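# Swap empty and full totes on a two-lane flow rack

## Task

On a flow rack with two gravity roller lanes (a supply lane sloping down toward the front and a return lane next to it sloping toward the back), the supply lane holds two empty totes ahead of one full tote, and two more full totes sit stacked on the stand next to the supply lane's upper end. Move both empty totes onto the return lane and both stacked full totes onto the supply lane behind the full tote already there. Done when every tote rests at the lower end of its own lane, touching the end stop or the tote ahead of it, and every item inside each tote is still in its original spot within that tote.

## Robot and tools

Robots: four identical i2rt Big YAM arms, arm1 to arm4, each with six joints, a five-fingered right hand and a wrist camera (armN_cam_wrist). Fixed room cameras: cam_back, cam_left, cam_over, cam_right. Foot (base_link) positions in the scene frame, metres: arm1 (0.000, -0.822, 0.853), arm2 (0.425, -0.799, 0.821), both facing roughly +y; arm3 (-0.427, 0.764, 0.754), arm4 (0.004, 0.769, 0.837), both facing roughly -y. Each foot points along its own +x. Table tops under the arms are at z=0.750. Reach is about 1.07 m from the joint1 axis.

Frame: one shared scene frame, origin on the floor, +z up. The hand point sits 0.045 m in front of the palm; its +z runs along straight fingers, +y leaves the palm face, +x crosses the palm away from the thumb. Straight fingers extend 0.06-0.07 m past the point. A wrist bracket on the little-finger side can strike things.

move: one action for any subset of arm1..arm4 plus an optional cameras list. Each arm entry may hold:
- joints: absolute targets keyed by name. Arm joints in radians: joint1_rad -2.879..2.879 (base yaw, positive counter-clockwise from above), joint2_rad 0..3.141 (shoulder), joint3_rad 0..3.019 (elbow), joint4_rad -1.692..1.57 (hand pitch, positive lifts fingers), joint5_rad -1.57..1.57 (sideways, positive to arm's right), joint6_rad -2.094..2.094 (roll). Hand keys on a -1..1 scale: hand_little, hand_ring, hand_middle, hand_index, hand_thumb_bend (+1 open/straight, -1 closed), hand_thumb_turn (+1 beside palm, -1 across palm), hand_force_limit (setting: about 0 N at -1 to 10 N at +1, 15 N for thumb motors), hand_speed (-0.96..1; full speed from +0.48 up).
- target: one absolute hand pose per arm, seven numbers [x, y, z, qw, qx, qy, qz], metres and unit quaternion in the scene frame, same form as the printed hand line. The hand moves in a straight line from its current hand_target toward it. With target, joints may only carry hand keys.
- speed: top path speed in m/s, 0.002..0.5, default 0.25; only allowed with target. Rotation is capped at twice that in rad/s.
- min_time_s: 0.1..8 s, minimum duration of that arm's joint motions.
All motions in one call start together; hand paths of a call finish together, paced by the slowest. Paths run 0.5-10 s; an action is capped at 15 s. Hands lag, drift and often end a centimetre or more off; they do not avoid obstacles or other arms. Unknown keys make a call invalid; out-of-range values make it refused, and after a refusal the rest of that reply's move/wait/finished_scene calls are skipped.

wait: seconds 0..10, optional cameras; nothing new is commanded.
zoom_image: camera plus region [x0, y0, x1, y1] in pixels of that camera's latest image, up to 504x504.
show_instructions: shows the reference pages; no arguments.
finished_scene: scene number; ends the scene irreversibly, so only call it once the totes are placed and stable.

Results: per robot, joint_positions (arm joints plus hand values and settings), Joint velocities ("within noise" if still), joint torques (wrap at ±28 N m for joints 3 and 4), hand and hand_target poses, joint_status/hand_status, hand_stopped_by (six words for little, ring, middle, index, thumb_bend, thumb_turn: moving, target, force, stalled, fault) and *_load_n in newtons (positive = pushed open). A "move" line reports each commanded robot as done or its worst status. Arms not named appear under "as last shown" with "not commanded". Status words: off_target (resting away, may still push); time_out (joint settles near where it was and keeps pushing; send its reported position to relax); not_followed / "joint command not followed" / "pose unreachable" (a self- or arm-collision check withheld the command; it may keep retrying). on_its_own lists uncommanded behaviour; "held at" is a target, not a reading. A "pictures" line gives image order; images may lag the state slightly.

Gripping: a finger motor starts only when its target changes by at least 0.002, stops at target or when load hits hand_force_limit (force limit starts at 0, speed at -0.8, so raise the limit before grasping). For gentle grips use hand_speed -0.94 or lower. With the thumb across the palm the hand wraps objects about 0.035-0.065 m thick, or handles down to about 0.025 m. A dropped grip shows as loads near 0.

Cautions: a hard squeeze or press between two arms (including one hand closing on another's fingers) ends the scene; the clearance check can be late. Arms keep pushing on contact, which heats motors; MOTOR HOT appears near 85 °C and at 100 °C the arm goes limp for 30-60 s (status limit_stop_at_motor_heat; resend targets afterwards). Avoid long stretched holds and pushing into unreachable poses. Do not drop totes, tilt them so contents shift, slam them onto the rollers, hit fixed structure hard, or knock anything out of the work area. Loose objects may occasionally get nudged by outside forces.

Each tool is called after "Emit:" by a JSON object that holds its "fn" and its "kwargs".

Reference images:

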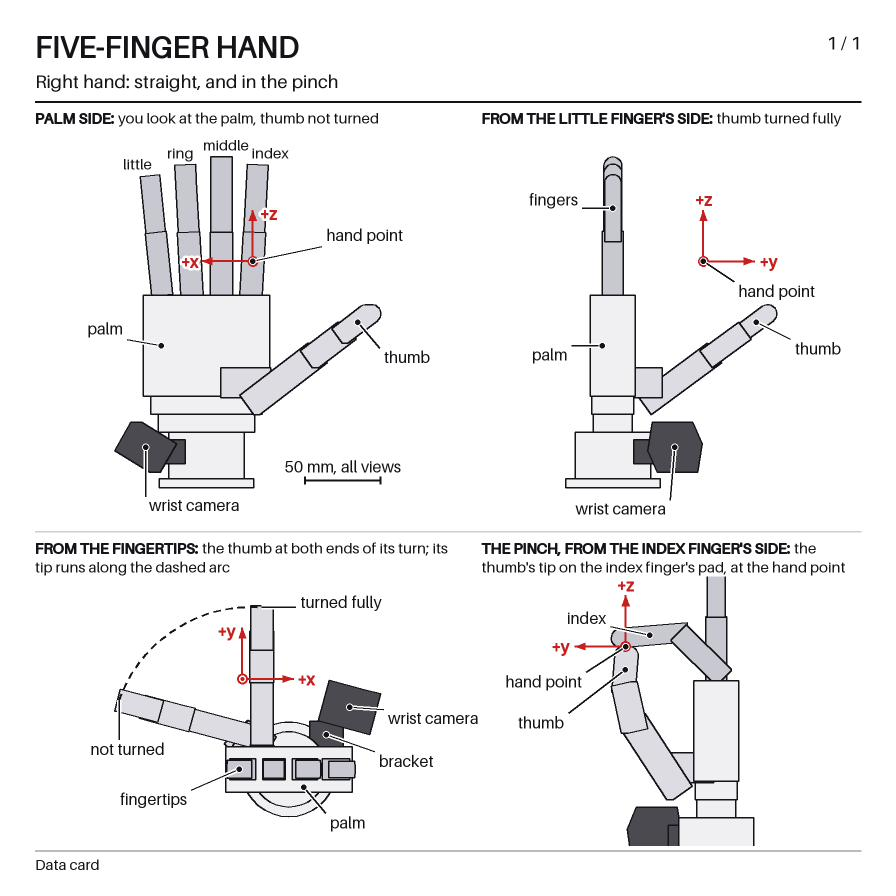

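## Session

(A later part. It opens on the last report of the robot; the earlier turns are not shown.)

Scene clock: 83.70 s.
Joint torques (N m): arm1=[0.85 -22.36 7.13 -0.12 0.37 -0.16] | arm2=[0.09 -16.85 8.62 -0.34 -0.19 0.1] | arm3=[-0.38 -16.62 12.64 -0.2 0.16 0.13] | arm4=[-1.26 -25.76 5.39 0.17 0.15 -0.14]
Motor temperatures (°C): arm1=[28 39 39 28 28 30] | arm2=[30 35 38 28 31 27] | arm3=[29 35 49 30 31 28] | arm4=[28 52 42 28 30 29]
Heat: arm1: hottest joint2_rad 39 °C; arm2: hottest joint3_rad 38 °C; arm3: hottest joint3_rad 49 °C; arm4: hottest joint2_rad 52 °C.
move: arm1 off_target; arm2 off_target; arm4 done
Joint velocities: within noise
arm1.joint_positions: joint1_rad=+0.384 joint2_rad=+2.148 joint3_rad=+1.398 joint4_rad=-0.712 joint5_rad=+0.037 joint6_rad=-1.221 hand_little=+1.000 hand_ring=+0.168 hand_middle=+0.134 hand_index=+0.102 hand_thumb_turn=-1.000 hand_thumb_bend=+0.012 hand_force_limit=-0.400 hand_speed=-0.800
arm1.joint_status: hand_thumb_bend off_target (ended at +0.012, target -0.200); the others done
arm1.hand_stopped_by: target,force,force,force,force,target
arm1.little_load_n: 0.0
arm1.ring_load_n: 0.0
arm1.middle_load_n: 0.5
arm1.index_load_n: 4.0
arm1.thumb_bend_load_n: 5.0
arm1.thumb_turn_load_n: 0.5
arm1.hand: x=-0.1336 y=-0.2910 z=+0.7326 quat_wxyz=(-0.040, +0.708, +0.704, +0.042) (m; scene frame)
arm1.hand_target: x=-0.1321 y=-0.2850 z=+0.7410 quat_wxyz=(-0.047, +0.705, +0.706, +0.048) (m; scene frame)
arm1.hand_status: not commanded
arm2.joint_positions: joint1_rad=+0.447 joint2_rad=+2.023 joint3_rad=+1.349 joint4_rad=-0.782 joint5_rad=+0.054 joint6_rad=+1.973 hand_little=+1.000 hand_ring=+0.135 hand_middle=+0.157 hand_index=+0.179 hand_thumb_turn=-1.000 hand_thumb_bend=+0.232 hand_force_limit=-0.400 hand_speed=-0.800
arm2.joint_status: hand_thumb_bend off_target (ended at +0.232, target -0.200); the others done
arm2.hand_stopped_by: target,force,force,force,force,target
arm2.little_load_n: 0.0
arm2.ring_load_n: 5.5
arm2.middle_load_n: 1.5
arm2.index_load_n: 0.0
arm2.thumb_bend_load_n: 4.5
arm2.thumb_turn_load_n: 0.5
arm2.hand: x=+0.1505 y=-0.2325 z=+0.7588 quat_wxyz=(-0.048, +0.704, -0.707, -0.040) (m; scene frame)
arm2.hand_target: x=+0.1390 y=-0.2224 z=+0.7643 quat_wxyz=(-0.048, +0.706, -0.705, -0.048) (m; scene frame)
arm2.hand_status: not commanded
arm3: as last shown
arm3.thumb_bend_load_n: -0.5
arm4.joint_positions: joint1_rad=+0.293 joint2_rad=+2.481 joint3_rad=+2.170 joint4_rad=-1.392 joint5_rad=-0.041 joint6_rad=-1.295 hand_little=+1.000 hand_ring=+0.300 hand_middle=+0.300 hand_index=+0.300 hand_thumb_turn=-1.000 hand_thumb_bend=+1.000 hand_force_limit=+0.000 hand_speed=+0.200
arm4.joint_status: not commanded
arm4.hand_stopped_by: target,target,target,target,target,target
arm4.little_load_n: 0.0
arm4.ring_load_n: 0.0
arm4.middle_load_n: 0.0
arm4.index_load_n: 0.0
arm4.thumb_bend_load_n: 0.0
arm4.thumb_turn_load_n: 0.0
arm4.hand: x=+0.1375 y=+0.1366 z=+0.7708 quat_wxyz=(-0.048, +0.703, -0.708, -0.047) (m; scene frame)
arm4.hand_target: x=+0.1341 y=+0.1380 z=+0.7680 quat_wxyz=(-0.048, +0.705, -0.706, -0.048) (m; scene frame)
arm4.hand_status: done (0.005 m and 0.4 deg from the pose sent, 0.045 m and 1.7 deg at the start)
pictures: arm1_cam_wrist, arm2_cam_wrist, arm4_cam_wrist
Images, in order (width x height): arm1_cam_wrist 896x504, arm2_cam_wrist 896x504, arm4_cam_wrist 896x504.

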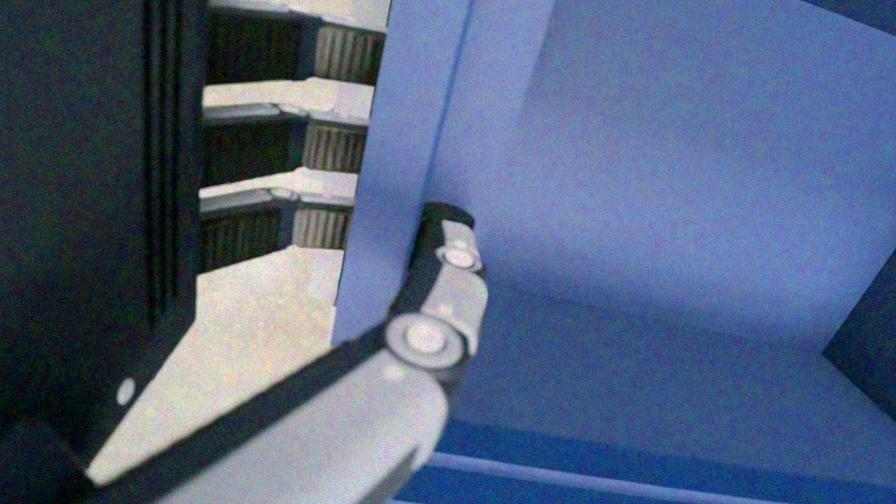

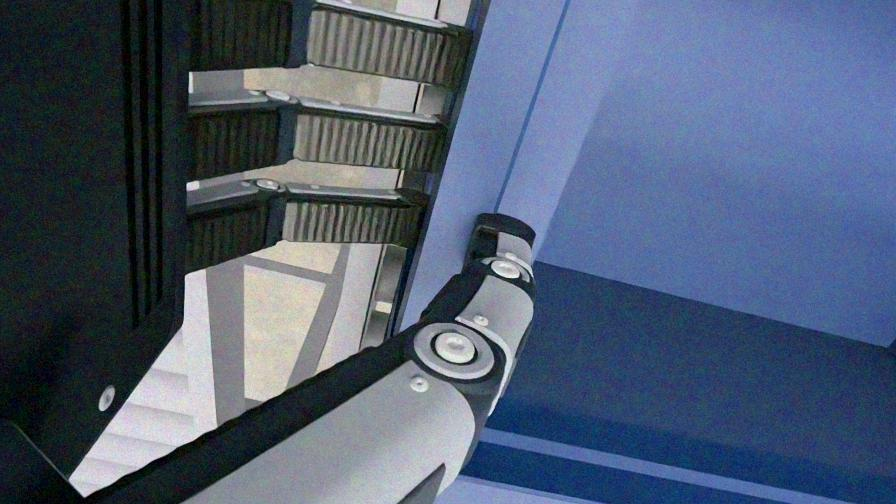

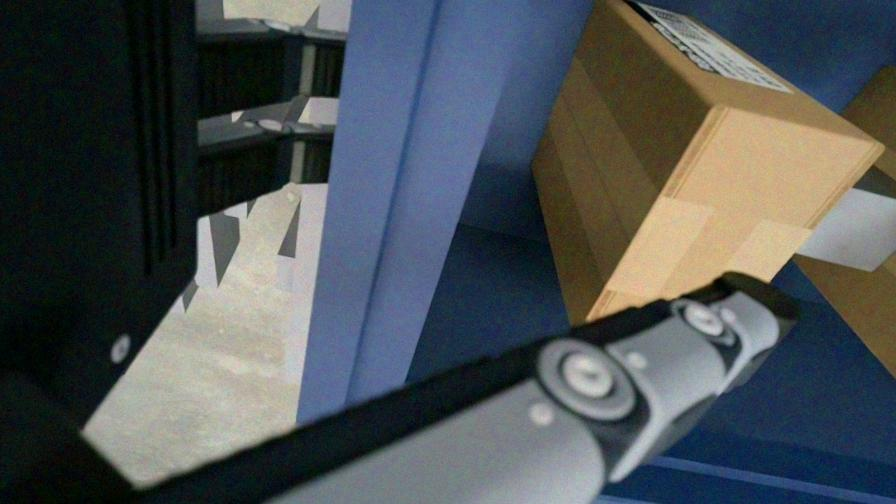

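Emit:
{"fn": "move", "kwargs": {"arm4": {"target":[0.155,0.132,0.763,-0.0475,0.7055,-0.7055,-0.0475],"speed":0.08}}}

Emit:
{"fn": "move", "kwargs": {"arm4": {"joints":{"hand_index":-0.1,"hand_middle":-0.1,"hand_ring":-0.1,"hand_speed":-0.88,"hand_force_limit":-0.4}}, "cameras": ["arm4_cam_wrist"]}}

Scene clock: 94.93 s.
Joint torques (N m): arm1=[0.91 -22.36 7.13 -0.09 0.37 -0.16] | arm2=[0.03 -16.67 8.68 -0.29 -0.19 0.1] | arm3=[-0.67 -16.91 12.64 0.13 0.1 0.14] | arm4=[-0.32 -22.42 9.81 -0.72 0.04 0.01]
Motor temperatures (°C): arm1=[28 40 38 28 28 30] | arm2=[30 35 38 28 31 27] | arm3=[29 35 50 30 31 28] | arm4=[28 53 42 28 30 29]
Heat: arm1: hottest joint2_rad 40 °C; arm2: hottest joint3_rad 38 °C; arm3: hottest joint3_rad 50 °C; arm4: hottest joint2_rad 53 °C.
move: arm4 off_target
Joint velocities: within noise
arm1, arm2, arm3: as last shown
arm1.thumb_bend_load_n: 4.5
arm3.thumb_bend_load_n: 0.0
arm4.joint_positions: joint1_rad=+0.306 joint2_rad=+2.482 joint3_rad=+2.176 joint4_rad=-1.396 joint5_rad=-0.041 joint6_rad=-1.287 hand_little=+1.000 hand_ring=+0.300 hand_middle=+0.300 hand_index=+0.300 hand_thumb_turn=-1.000 hand_thumb_bend=+1.000 hand_force_limit=+0.000 hand_speed=+0.200
arm4.joint_status: not commanded
arm4.hand_stopped_by: target,target,target,target,target,target
arm4.little_load_n: 0.0
arm4.ring_load_n: 0.0
arm4.middle_load_n: 0.5
arm4.index_load_n: 0.0
arm4.thumb_bend_load_n: 0.0
arm4.thumb_turn_load_n: 0.0
arm4.hand: x=+0.1462 y=+0.1380 z=+0.7721 quat_wxyz=(-0.047, +0.705, -0.706, -0.047) (m; scene frame)
arm4.hand_target: x=+0.1548 y=+0.1326 z=+0.7631 quat_wxyz=(-0.047, +0.706, -0.705, -0.047) (m; scene frame)
arm4.hand_status: off_target (0.014 m and 0.1 deg from the pose sent, 0.020 m and 0.4 deg at the start)
pictures: none

Scene clock: 96.53 s.
Joint torques (N m): arm1=[0.91 -22.42 7.13 -0.08 0.37 -0.15] | arm2=[0.26 -16.62 8.61 -0.31 -0.2 0.09] | arm3=[-0.56 -16.67 12.7 -0.21 0.17 0.14] | arm4=[-0.26 -23.24 9.81 -0.65 0.22 0.03]
Motor temperatures (°C): arm1=[28 40 38 28 28 30] | arm2=[30 35 38 28 31 27] | arm3=[29 35 50 30 31 28] | arm4=[28 53 42 28 30 29]
Heat: arm1: hottest joint2_rad 40 °C; arm2: hottest joint3_rad 38 °C; arm3: hottest joint3_rad 50 °C; arm4: hottest joint2_rad 53 °C.
move: arm4 off_target
Joint velocities: within noise
arm1, arm2, arm3: as last shown
arm1.thumb_bend_load_n: 5.0
arm4.joint_positions: joint1_rad=+0.312 joint2_rad=+2.498 joint3_rad=+2.176 joint4_rad=-1.396 joint5_rad=-0.046 joint6_rad=-1.285 hand_little=+1.000 hand_ring=-0.098 hand_middle=-0.033 hand_index=+0.035 hand_thumb_turn=-1.000 hand_thumb_bend=+1.000 hand_force_limit=-0.400 hand_speed=-0.880
arm4.joint_status: hand_middle off_target (ended at -0.033, target -0.100); hand_index off_target (ended at +0.035, target -0.100); the others done
arm4.hand_stopped_by: target,force,force,force,target,target
arm4.little_load_n: 0.0
arm4.ring_load_n: 1.5
arm4.middle_load_n: 0.0
arm4.index_load_n: 0.0
arm4.thumb_bend_load_n: 0.0
arm4.thumb_turn_load_n: -0.5
arm4.hand: x=+0.1496 y=+0.1423 z=+0.7620 quat_wxyz=(-0.053, +0.706, -0.704, -0.053) (m; scene frame)
arm4.hand_target: x=+0.1547 y=+0.1326 z=+0.7631 quat_wxyz=(-0.047, +0.706, -0.705, -0.047) (m; scene frame)
arm4.hand_status: not commanded
pictures: arm4_cam_wrist
Images, in order (width x height): arm4_cam_wrist 896x504.

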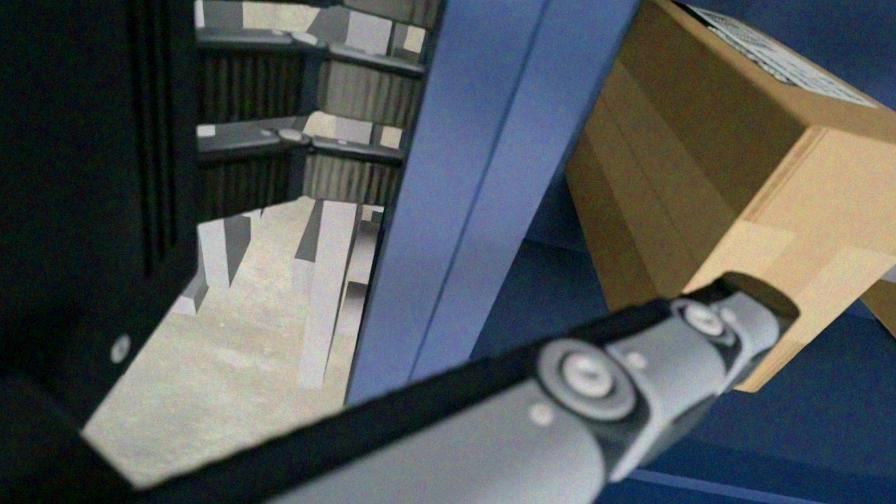

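Emit:
{"fn": "move", "kwargs": {"arm4": {"joints":{"hand_thumb_bend":-0.2,"hand_speed":-0.8,"hand_force_limit":-0.3}}, "cameras": ["arm4_cam_wrist"]}}

Scene clock: 106.80 s.
Joint torques (N m): arm1=[0.91 -22.42 7.12 -0.09 0.37 -0.15] | arm2=[0.26 -16.56 8.65 -0.35 -0.19 0.11] | arm3=[-1.9 -16.32 12.92 0.05 0.18 0.16] | arm4=[-0.91 -23.65 9.72 -0.58 0.19 0.01]
Motor temperatures (°C): arm1=[28 41 38 28 28 30] | arm2=[30 35 38 28 31 27] | arm3=[29 35 51 30 31 28] | arm4=[28 54 43 28 30 29]
Heat: arm1: hottest joint2_rad 41 °C; arm2: hottest joint3_rad 38 °C; arm3: hottest joint3_rad 51 °C; arm4: hottest joint2_rad 54 °C.
move: arm4 off_target
Joint velocities: within noise
arm1, arm2, arm3: as last shown
arm1.ring_load_n: 0.5
arm1.thumb_turn_load_n: 0.0
arm2.thumb_turn_load_n: 1.0
arm4.joint_positions: joint1_rad=+0.312 joint2_rad=+2.498 joint3_rad=+2.176 joint4_rad=-1.396 joint5_rad=-0.045 joint6_rad=-1.285 hand_little=+1.000 hand_ring=-0.098 hand_middle=-0.033 hand_index=+0.035 hand_thumb_turn=-1.000 hand_thumb_bend=+0.289 hand_force_limit=-0.300 hand_speed=-0.800
arm4.joint_status: hand_thumb_bend off_target (ended at +0.289, target -0.200); the others done
arm4.hand_stopped_by: target,force,force,force,force,target
arm4.little_load_n: 0.0
arm4.ring_load_n: 5.5
arm4.middle_load_n: 0.5
arm4.index_load_n: 0.0
arm4.thumb_bend_load_n: 5.5
arm4.thumb_turn_load_n: 1.0
arm4.hand: x=+0.1495 y=+0.1422 z=+0.7620 quat_wxyz=(-0.053, +0.706, -0.704, -0.053) (m; scene frame)
arm4.hand_target: x=+0.1548 y=+0.1326 z=+0.7631 quat_wxyz=(-0.047, +0.706, -0.706, -0.047) (m; scene frame)
arm4.hand_status: not commanded
pictures: arm4_cam_wrist
Images, in order (width x height): arm4_cam_wrist 896x504.

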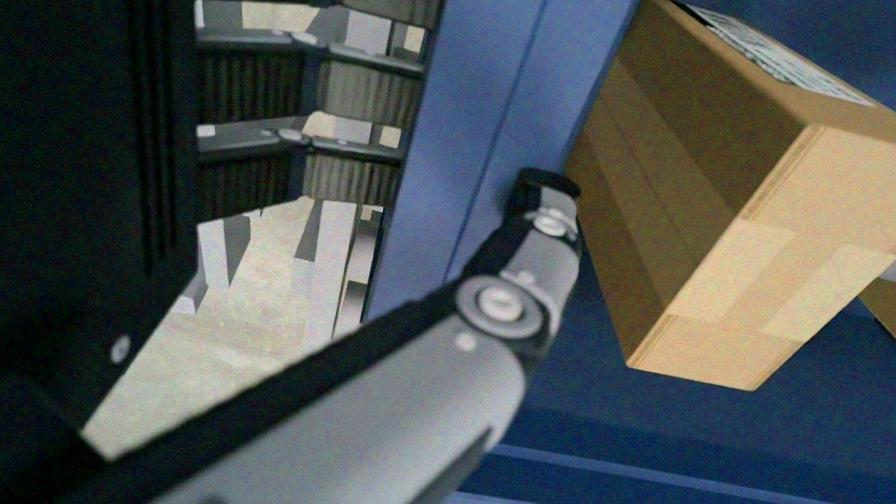

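Emit:
{"fn": "move", "kwargs": {"arm1": {"target":[-0.130,-0.290,0.87,-0.02,0.7068,0.7068,0.02],"speed":0.1}, "arm2": {"target":[0.141,-0.230,0.893,-0.02,0.7068,-0.7068,-0.02],"speed":0.1}, "cameras": ["arm1_cam_wrist","arm2_cam_wrist","cam_over","cam_right"]}}

Scene clock: 125.13 s.
Joint torques (N m): arm1=[0.09 -22.95 12.1 -0.96 0.58 -0.17] | arm2=[-0.32 -19.25 10.85 -0.44 -0.44 0.01] | arm3=[-0.38 -17.08 12.79 0.02 0.12 0.12] | arm4=[-0.38 -23.53 9.69 -0.77 0.2 -0.01]
Motor temperatures (°C): arm1=[28 42 38 28 28 30] | arm2=[30 36 38 28 31 27] | arm3=[29 35 52 30 31 28] | arm4=[28 55 44 28 30 29]
Heat: arm1: hottest joint2_rad 42 °C; arm2: hottest joint3_rad 38 °C; arm3: hottest joint3_rad 52 °C; arm4: hottest joint2_rad 55 °C.
move: arm1 off_target; arm2 off_target
Joint velocities: within noise
arm1.joint_positions: joint1_rad=+0.384 joint2_rad=+2.004 joint3_rad=+1.485 joint4_rad=-1.057 joint5_rad=+0.005 joint6_rad=-1.227 hand_little=+1.000 hand_ring=+0.168 hand_middle=+0.134 hand_index=+0.102 hand_thumb_turn=-1.000 hand_thumb_bend=+0.013 hand_force_limit=-0.400 hand_speed=-0.800
arm1.joint_status: not commanded
arm1.hand_stopped_by: target,force,force,force,force,target
arm1.little_load_n: 0.0
arm1.ring_load_n: 0.0
arm1.middle_load_n: 3.0
arm1.index_load_n: 3.5
arm1.thumb_bend_load_n: 5.5
arm1.thumb_turn_load_n: -1.0
arm1.hand: x=-0.1323 y=-0.3130 z=+0.8408 quat_wxyz=(+0.005, +0.706, +0.708, +0.003) (m; scene frame)
arm1.hand_target: x=-0.1295 y=-0.2914 z=+0.8701 quat_wxyz=(-0.020, +0.707, +0.707, +0.020) (m; scene frame)
arm1.hand_status: off_target (0.037 m and 3.4 deg from the pose sent, 0.138 m and 3.4 deg at the start)
arm2.joint_positions: joint1_rad=+0.447 joint2_rad=+1.912 joint3_rad=+1.492 joint4_rad=-1.166 joint5_rad=+0.028 joint6_rad=+1.973 hand_little=+1.000 hand_ring=+0.134 hand_middle=+0.157 hand_index=+0.179 hand_thumb_turn=-1.000 hand_thumb_bend=+0.231 hand_force_limit=-0.400 hand_speed=-0.800
arm2.joint_status: not commanded
arm2.hand_stopped_by: target,force,force,force,force,target
arm2.little_load_n: 0.0
arm2.ring_load_n: 0.5
arm2.middle_load_n: 4.5
arm2.index_load_n: 0.0
arm2.thumb_bend_load_n: 0.0
arm2.thumb_turn_load_n: 0.0
arm2.hand: x=+0.1532 y=-0.2529 z=+0.8572 quat_wxyz=(-0.011, +0.706, -0.708, +0.015) (m; scene frame)
arm2.hand_target: x=+0.1417 y=-0.2318 z=+0.8936 quat_wxyz=(-0.020, +0.707, -0.707, -0.020) (m; scene frame)
arm2.hand_status: off_target (0.044 m and 4.1 deg from the pose sent, 0.135 m and 4.0 deg at the start)
arm3.joint_positions: joint1_rad=-0.515 joint2_rad=+1.736 joint3_rad=+1.548 joint4_rad=-1.391 joint5_rad=-0.003 joint6_rad=+1.069 hand_little=+1.000 hand_ring=+0.300 hand_middle=+0.300 hand_index=+0.300 hand_thumb_turn=-1.000 hand_thumb_bend=+1.000 hand_force_limit=+0.000 hand_speed=+0.200
arm3.joint_status: not commanded
arm3.hand_stopped_by: target,target,target,target,target,target
arm3.little_load_n: 0.0
arm3.ring_load_n: 0.0
arm3.middle_load_n: 0.0
arm3.index_load_n: 0.0
arm3.thumb_bend_load_n: 0.0
arm3.thumb_turn_load_n: 0.0
arm3.hand: x=-0.6165 y=+0.2735 z=+0.9079 quat_wxyz=(+0.003, -0.706, -0.708, -0.003) (m; scene frame)
arm3.hand_target: x=-0.6280 y=+0.2609 z=+0.9205 quat_wxyz=(+0.000, -0.713, -0.701, +0.012) (m; scene frame)
arm3.hand_status: not commanded
arm4: as last shown
arm4.joint_positions: joint1_rad=+0.312 joint2_rad=+2.498 joint3_rad=+2.177 joint4_rad=-1.396 joint5_rad=-0.044 joint6_rad=-1.285 hand_little=+1.000 hand_ring=-0.098 hand_middle=-0.033 hand_index=+0.035 hand_thumb_turn=-1.000 hand_thumb_bend=+0.289 hand_force_limit=-0.300 hand_speed=-0.800
arm4.ring_load_n: 6.5
arm4.middle_load_n: 0.0
arm4.thumb_turn_load_n: 0.5
arm4.hand: x=+0.1497 y=+0.1418 z=+0.7624 quat_wxyz=(-0.052, +0.706, -0.704, -0.053) (m; scene frame)
arm4.hand_target: x=+0.1550 y=+0.1327 z=+0.7631 quat_wxyz=(-0.047, +0.706, -0.705, -0.047) (m; scene frame)
pictures: arm1_cam_wrist, arm2_cam_wrist, cam_over, cam_right
Images, in order (width x height): arm1_cam_wrist 896x504, arm2_cam_wrist 896x504, cam_over 896x504, cam_right 896x504.

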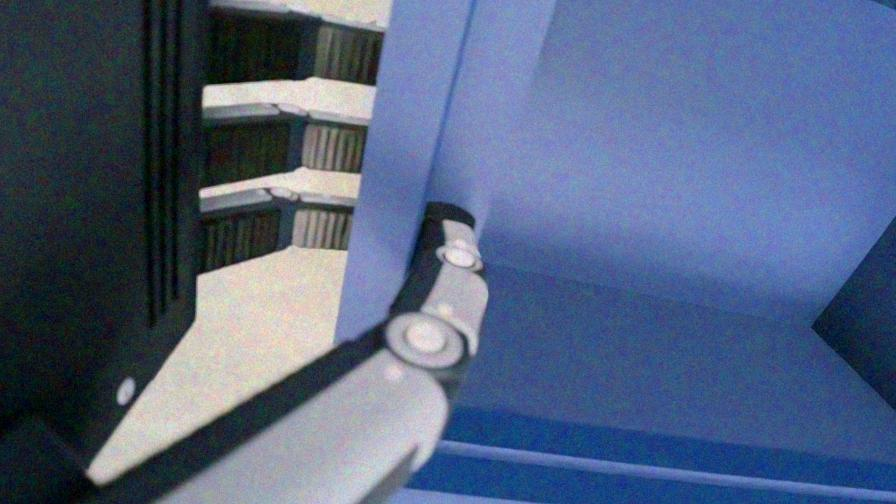

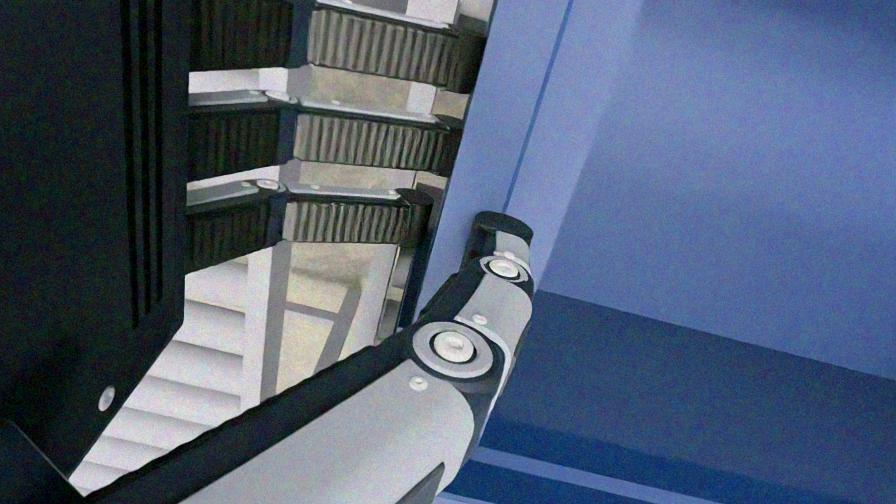

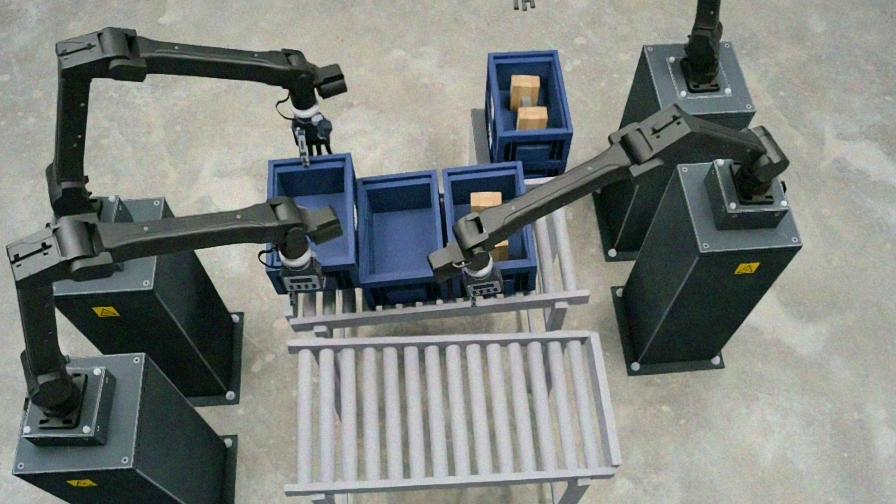

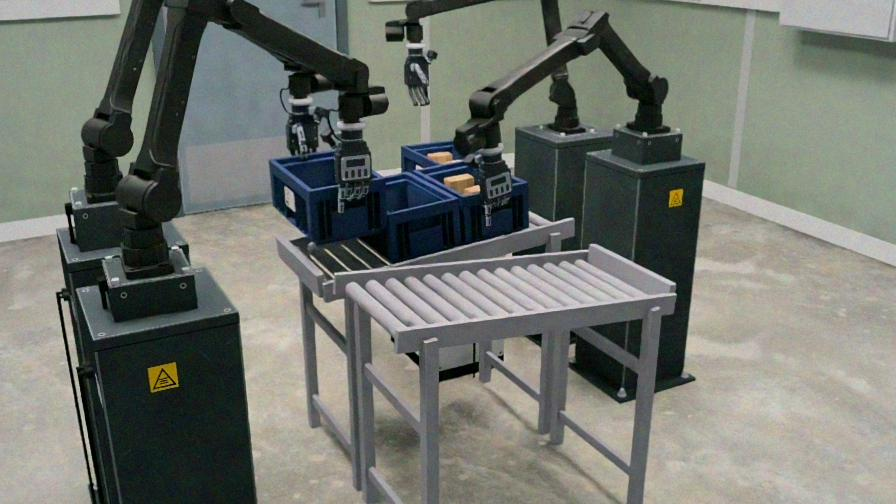

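Emit:
{"fn": "move", "kwargs": {"arm1": {"target":[0.20,-0.290,0.905,0,0.7071,0.7071,0],"speed":0.13}, "arm2": {"target":[0.471,-0.230,0.925,0,0.7071,-0.7071,0],"speed":0.13}}}

Emit:
{"fn": "move", "kwargs": {"arm1": {"target":[0.294,-0.228,0.885,0.012,0.707,0.707,-0.012],"speed":0.12}, "arm2": {"target":[0.565,-0.168,0.90,0.012,0.707,-0.707,0.012],"speed":0.12}, "cameras": ["arm1_cam_wrist","arm2_cam_wrist","cam_over","cam_right"]}}

Scene clock: 149.07 s.
Joint torques (N m): arm1=[1.14 -21.54 13.7 -0.85 1.08 -0.11] | arm2=[-0.56 -15.27 10.11 -0.62 -0.16 -0.04] | arm3=[-0.67 -16.67 12.9 0.25 0.15 0.11] | arm4=[-0.73 -23.53 9.76 -0.7 0.16 0.01]
Motor temperatures (°C): arm1=[28 43 41 28 28 30] | arm2=[30 38 39 28 31 27] | arm3=[29 35 54 30 31 28] | arm4=[28 56 44 28 30 29]
Heat: arm1: hottest joint2_rad 43 °C; arm2: hottest joint3_rad 39 °C; arm3: hottest joint3_rad 54 °C; arm4: hottest joint2_rad 56 °C.
move: arm1 off_target; arm2 off_target
Joint velocities: within noise
arm1.joint_positions: joint1_rad=-0.206 joint2_rad=+1.959 joint3_rad=+1.509 joint4_rad=-1.192 joint5_rad=-0.027 joint6_rad=-1.809 hand_little=+1.000 hand_ring=+0.168 hand_middle=+0.136 hand_index=+0.101 hand_thumb_turn=-1.000 hand_thumb_bend=+0.017 hand_force_limit=-0.400 hand_speed=-0.800
arm1.joint_status: not commanded
arm1.hand_stopped_by: target,force,force,force,force,target
arm1.little_load_n: 0.0
arm1.ring_load_n: 0.0
arm1.middle_load_n: 17.5
arm1.index_load_n: 0.5
arm1.thumb_bend_load_n: 18.0
arm1.thumb_turn_load_n: 4.0
arm1.hand: x=+0.1890 y=-0.3151 z=+0.8754 quat_wxyz=(+0.008, +0.709, +0.704, -0.035) (m; scene frame)
arm1.hand_target: x=+0.1994 y=-0.2917 z=+0.9057 quat_wxyz=(+0.000, +0.707, +0.707, +0.000) (m; scene frame)
arm1.hand_status: off_target (0.040 m and 4.2 deg from the pose sent, 0.339 m and 0.7 deg at the start)
arm2.joint_positions: joint1_rad=-0.147 joint2_rad=+1.808 joint3_rad=+1.490 joint4_rad=-1.272 joint5_rad=-0.002 joint6_rad=+1.384 hand_little=+1.000 hand_ring=+0.134 hand_middle=+0.157 hand_index=+0.179 hand_thumb_turn=-1.000 hand_thumb_bend=+0.231 hand_force_limit=-0.400 hand_speed=-0.800
arm2.joint_status: not commanded
arm2.hand_stopped_by: target,force,force,force,force,target
arm2.little_load_n: 0.0
arm2.ring_load_n: 0.0
arm2.middle_load_n: 0.0
arm2.index_load_n: 0.0
arm2.thumb_bend_load_n: 0.0
arm2.thumb_turn_load_n: 0.0
arm2.hand: x=+0.4679 y=-0.2435 z=+0.9151 quat_wxyz=(+0.007, +0.705, -0.709, +0.007) (m; scene frame)
arm2.hand_target: x=+0.4709 y=-0.2305 z=+0.9251 quat_wxyz=(+0.000, +0.707, -0.707, +0.000) (m; scene frame)
arm2.hand_status: off_target (0.017 m and 1.2 deg from the pose sent, 0.326 m and 2.2 deg at the start)
arm3, arm4: as last shown
arm4.ring_load_n: 6.0
arm4.middle_load_n: 0.5
pictures: none

Scene clock: 150.97 s.
Joint torques (N m): arm1=[0.97 -25.64 14.6 -0.9 1.25 -0.02] | arm2=[-1.03 -18.14 10.32 -0.7 0.16 -0.05] | arm3=[0.56 -16.5 12.75 0.02 0.22 0.08] | arm4=[-0.56 -23.47 9.69 -0.66 0.15 -0.02]
Motor temperatures (°C): arm1=[28 43 41 28 28 30] | arm2=[30 38 39 28 31 27] | arm3=[29 35 54 30 31 28] | arm4=[28 56 44 28 30 29]
Heat: arm1: hottest joint2_rad 43 °C; arm2: hottest joint3_rad 39 °C; arm3: hottest joint3_rad 54 °C; arm4: hottest joint2_rad 56 °C.
move: arm1 off_target; arm2 off_target
Joint velocities: within noise
arm1.joint_positions: joint1_rad=-0.313 joint2_rad=+2.233 joint3_rad=+1.897 joint4_rad=-1.347 joint5_rad=-0.018 joint6_rad=-1.926 hand_little=+1.000 hand_ring=+0.168 hand_middle=+0.136 hand_index=+0.101 hand_thumb_turn=-1.000 hand_thumb_bend=+0.017 hand_force_limit=-0.400 hand_speed=-0.800
arm1.joint_status: not commanded
arm1.hand_stopped_by: target,force,force,force,force,target
arm1.little_load_n: 0.0
arm1.ring_load_n: 0.0
arm1.middle_load_n: 17.0
arm1.index_load_n: 0.0
arm1.thumb_bend_load_n: 18.0
arm1.thumb_turn_load_n: 3.0
arm1.hand: x=+0.2771 y=-0.2513 z=+0.8488 quat_wxyz=(+0.017, +0.705, +0.707, -0.053) (m; scene frame)
arm1.hand_target: x=+0.2929 y=-0.2302 z=+0.8857 quat_wxyz=(+0.012, +0.707, +0.707, -0.012) (m; scene frame)
arm1.hand_status: off_target (0.046 m and 4.7 deg from the pose sent, 0.137 m and 2.7 deg at the start)
arm2.joint_positions: joint1_rad=-0.264 joint2_rad=+2.058 joint3_rad=+1.831 joint4_rad=-1.383 joint5_rad=+0.002 joint6_rad=+1.260 hand_little=+1.000 hand_ring=+0.134 hand_middle=+0.157 hand_index=+0.179 hand_thumb_turn=-1.000 hand_thumb_bend=+0.231 hand_force_limit=-0.400 hand_speed=-0.800
arm2.joint_status: not commanded
arm2.hand_stopped_by: target,force,force,force,force,target
arm2.little_load_n: 0.0
arm2.ring_load_n: 0.0
arm2.middle_load_n: 0.0
arm2.index_load_n: 0.0
arm2.thumb_bend_load_n: 0.0
arm2.thumb_turn_load_n: 0.0
arm2.hand: x=+0.5554 y=-0.1776 z=+0.8996 quat_wxyz=(+0.015, +0.707, -0.707, +0.012) (m; scene frame)
arm2.hand_target: x=+0.5649 y=-0.1685 z=+0.9000 quat_wxyz=(+0.012, +0.707, -0.707, +0.012) (m; scene frame)
arm2.hand_status: off_target (0.014 m and 0.4 deg from the pose sent, 0.124 m and 0.9 deg at the start)
arm3, arm4: as last shown
arm3.index_load_n: 0.5
pictures: arm1_cam_wrist, arm2_cam_wrist, cam_over, cam_right
Images, in order (width x height): arm1_cam_wrist 896x504, arm2_cam_wrist 896x504, cam_over 896x504, cam_right 896x504.

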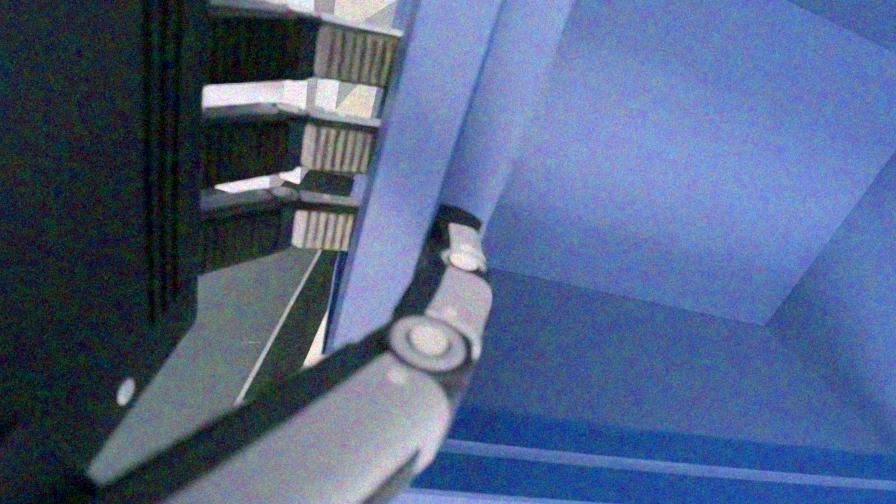

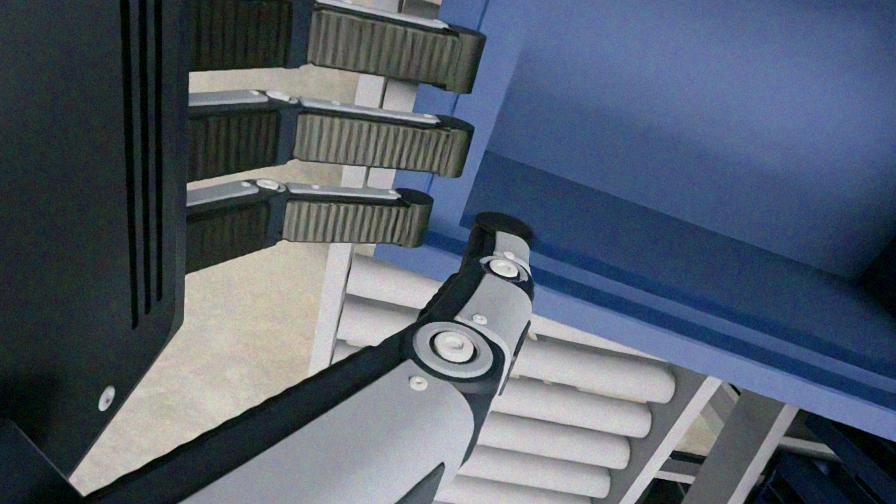

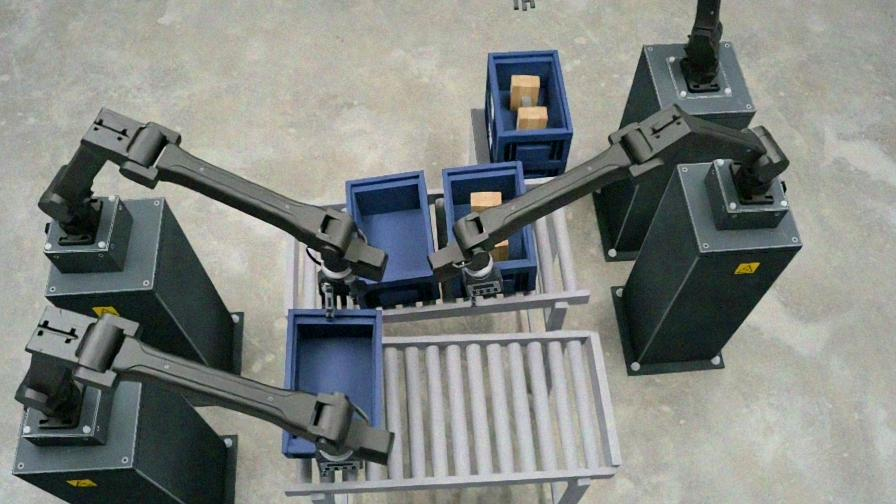

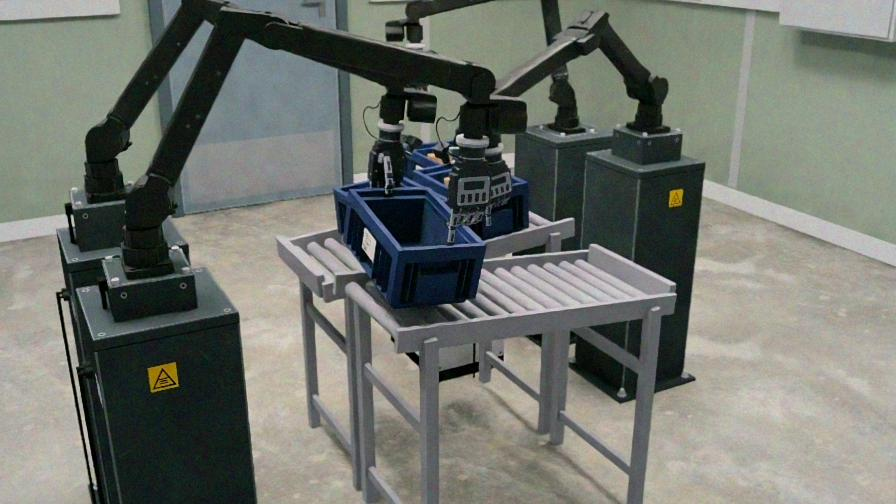

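Emit:
{"fn": "wait", "kwargs": {"seconds": 0.2, "cameras": ["cam_over","cam_right","cam_back","cam_left","arm2_cam_wrist"]}}

Emit:
{"fn": "zoom_image", "kwargs": {"camera": "cam_right", "region": [260, 130, 560, 350]}}

Scene clock: 160.83 s.
Joint torques (N m): arm1=[0.97 -25.82 14.6 -0.91 1.21 -0.05] | arm2=[-1.2 -17.9 10.33 -0.65 0.16 -0.04] | arm3=[-0.67 -15.97 12.82 0.01 0.16 0.11] | arm4=[-0.73 -23.47 9.63 -0.68 0.16 0.01]
Motor temperatures (°C): arm1=[28 44 42 28 29 30] | arm2=[30 39 40 28 31 27] | arm3=[29 35 54 30 31 28] | arm4=[28 56 44 28 30 29]
Heat: arm1: hottest joint2_rad 44 °C; arm2: hottest joint3_rad 40 °C; arm3: hottest joint3_rad 54 °C; arm4: hottest joint2_rad 56 °C.
Joint velocities: within noise
arm1.joint_positions: joint1_rad=-0.313 joint2_rad=+2.233 joint3_rad=+1.897 joint4_rad=-1.347 joint5_rad=-0.018 joint6_rad=-1.926 hand_little=+1.000 hand_ring=+0.168 hand_middle=+0.136 hand_index=+0.101 hand_thumb_turn=-1.000 hand_thumb_bend=+0.017 hand_force_limit=-0.400 hand_speed=-0.800
arm1.joint_status: not commanded
arm1.hand_stopped_by: target,force,force,force,force,target
arm1.little_load_n: 0.0
arm1.ring_load_n: 0.0
arm1.middle_load_n: 17.0
arm1.index_load_n: 0.0
arm1.thumb_bend_load_n: 18.0
arm1.thumb_turn_load_n: 3.5
arm1.hand: x=+0.2772 y=-0.2513 z=+0.8488 quat_wxyz=(+0.017, +0.705, +0.707, -0.053) (m; scene frame)
arm1.hand_target: x=+0.2929 y=-0.2302 z=+0.8857 quat_wxyz=(+0.012, +0.707, +0.707, -0.012) (m; scene frame)
arm1.hand_status: off_target (0.046 m and 4.7 deg from the pose sent, 0.137 m and 2.7 deg at the start)
arm2.joint_positions: joint1_rad=-0.264 joint2_rad=+2.058 joint3_rad=+1.831 joint4_rad=-1.383 joint5_rad=+0.002 joint6_rad=+1.260 hand_little=+1.000 hand_ring=+0.134 hand_middle=+0.157 hand_index=+0.179 hand_thumb_turn=-1.000 hand_thumb_bend=+0.231 hand_force_limit=-0.400 hand_speed=-0.800
arm2.joint_status: not commanded
arm2.hand_stopped_by: target,force,force,force,force,target
arm2.little_load_n: 0.0
arm2.ring_load_n: 0.0
arm2.middle_load_n: 0.0
arm2.index_load_n: 0.5
arm2.thumb_bend_load_n: 0.0
arm2.thumb_turn_load_n: 0.0
arm2.hand: x=+0.5554 y=-0.1776 z=+0.8996 quat_wxyz=(+0.015, +0.707, -0.707, +0.012) (m; scene frame)
arm2.hand_target: x=+0.5650 y=-0.1685 z=+0.9000 quat_wxyz=(+0.011, +0.707, -0.707, +0.012) (m; scene frame)
arm2.hand_status: off_target (0.014 m and 0.4 deg from the pose sent, 0.124 m and 0.9 deg at the start)
arm3.joint_positions: joint1_rad=-0.515 joint2_rad=+1.736 joint3_rad=+1.548 joint4_rad=-1.391 joint5_rad=-0.003 joint6_rad=+1.069 hand_little=+1.000 hand_ring=+0.300 hand_middle=+0.300 hand_index=+0.300 hand_thumb_turn=-1.000 hand_thumb_bend=+1.000 hand_force_limit=+0.000 hand_speed=+0.200
arm3.joint_status: not commanded
arm3.hand_stopped_by: target,target,target,target,target,target
arm3.little_load_n: 0.0
arm3.ring_load_n: 0.0
arm3.middle_load_n: 0.0
arm3.index_load_n: 0.0
arm3.thumb_bend_load_n: 0.0
arm3.thumb_turn_load_n: 0.0
arm3.hand: x=-0.6165 y=+0.2735 z=+0.9079 quat_wxyz=(+0.003, -0.706, -0.708, -0.003) (m; scene frame)
arm3.hand_target: x=-0.6280 y=+0.2609 z=+0.9205 quat_wxyz=(+0.000, -0.713, -0.701, +0.012) (m; scene frame)
arm3.hand_status: not commanded
arm4.joint_positions: joint1_rad=+0.312 joint2_rad=+2.498 joint3_rad=+2.177 joint4_rad=-1.396 joint5_rad=-0.044 joint6_rad=-1.285 hand_little=+1.000 hand_ring=-0.098 hand_middle=-0.033 hand_index=+0.035 hand_thumb_turn=-1.000 hand_thumb_bend=+0.289 hand_force_limit=-0.300 hand_speed=-0.800
arm4.joint_status: not commanded
arm4.hand_stopped_by: target,force,force,force,force,target
arm4.little_load_n: 0.0
arm4.ring_load_n: 6.0
arm4.middle_load_n: 0.0
arm4.index_load_n: 0.5
arm4.thumb_bend_load_n: 5.5
arm4.thumb_turn_load_n: 0.5
arm4.hand: x=+0.1497 y=+0.1418 z=+0.7624 quat_wxyz=(-0.052, +0.706, -0.704, -0.053) (m; scene frame)
arm4.hand_target: x=+0.1550 y=+0.1327 z=+0.7631 quat_wxyz=(-0.047, +0.706, -0.705, -0.047) (m; scene frame)
arm4.hand_status: not commanded
wait: 0.20 s; at rest from the start
pictures: arm2_cam_wrist, cam_back, cam_left, cam_over, cam_right
Images, in order (width x height): arm2_cam_wrist 896x504, cam_back 896x504, cam_left 896x504, cam_over 896x504, cam_right 896x504.

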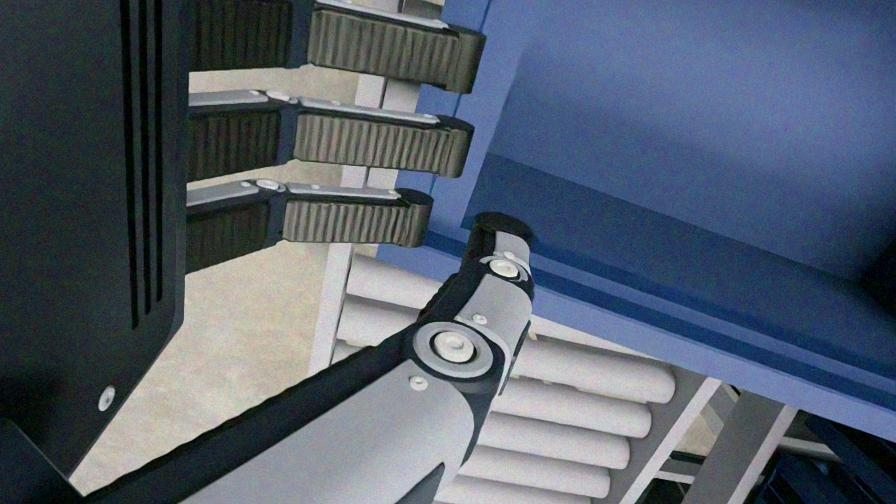

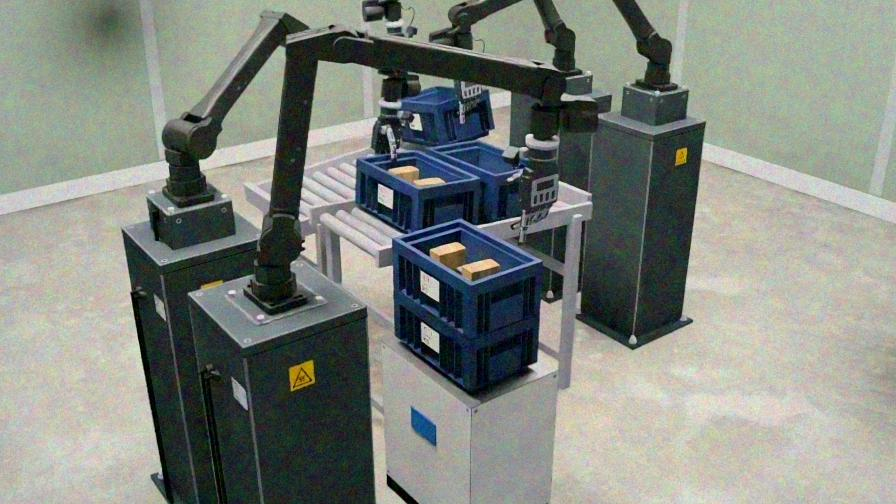

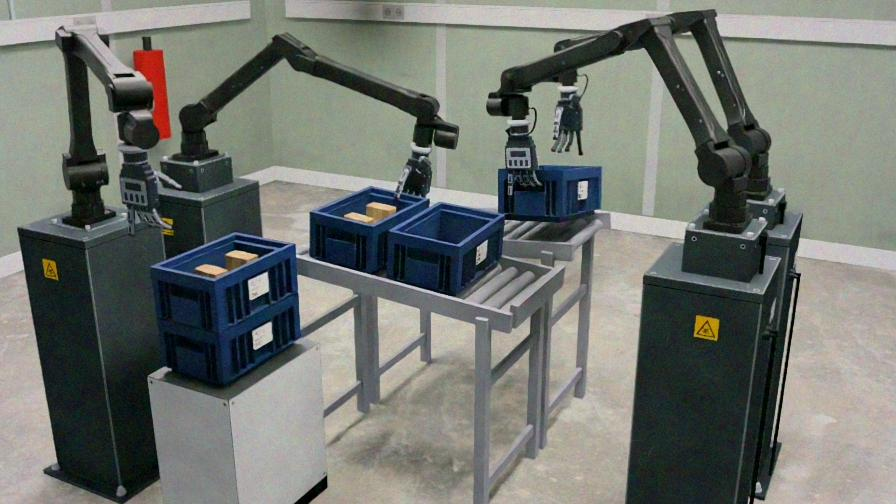

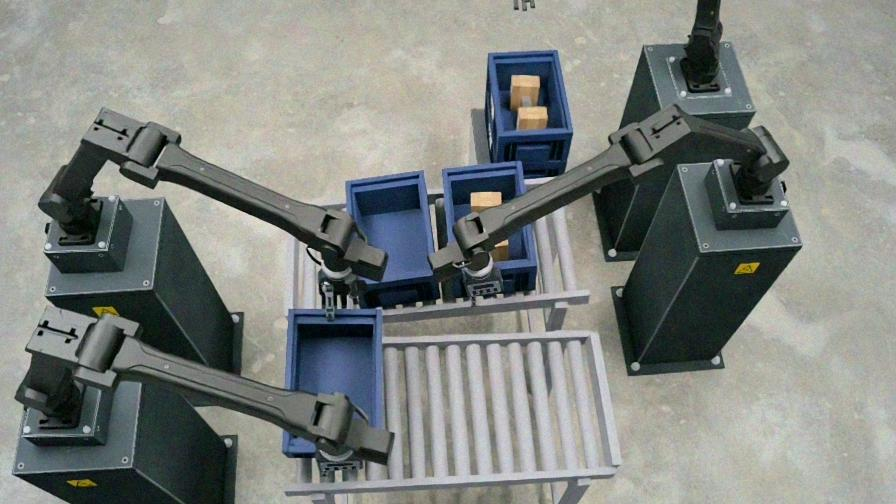

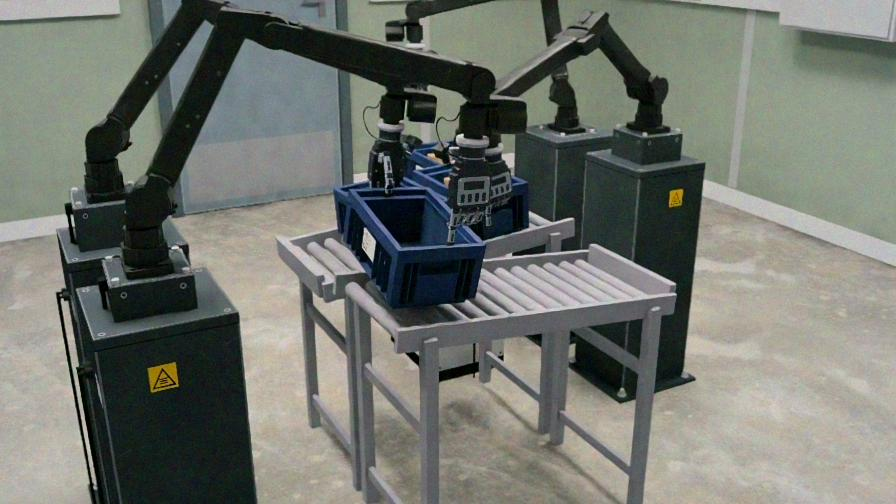

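Scaled by 1.680.

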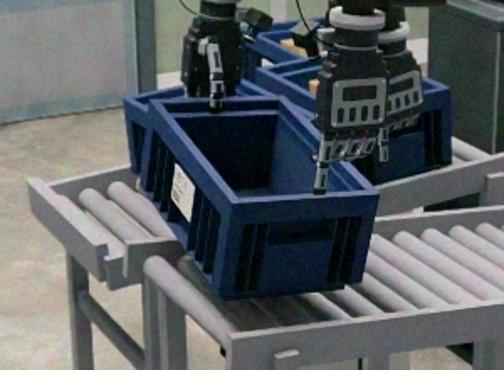

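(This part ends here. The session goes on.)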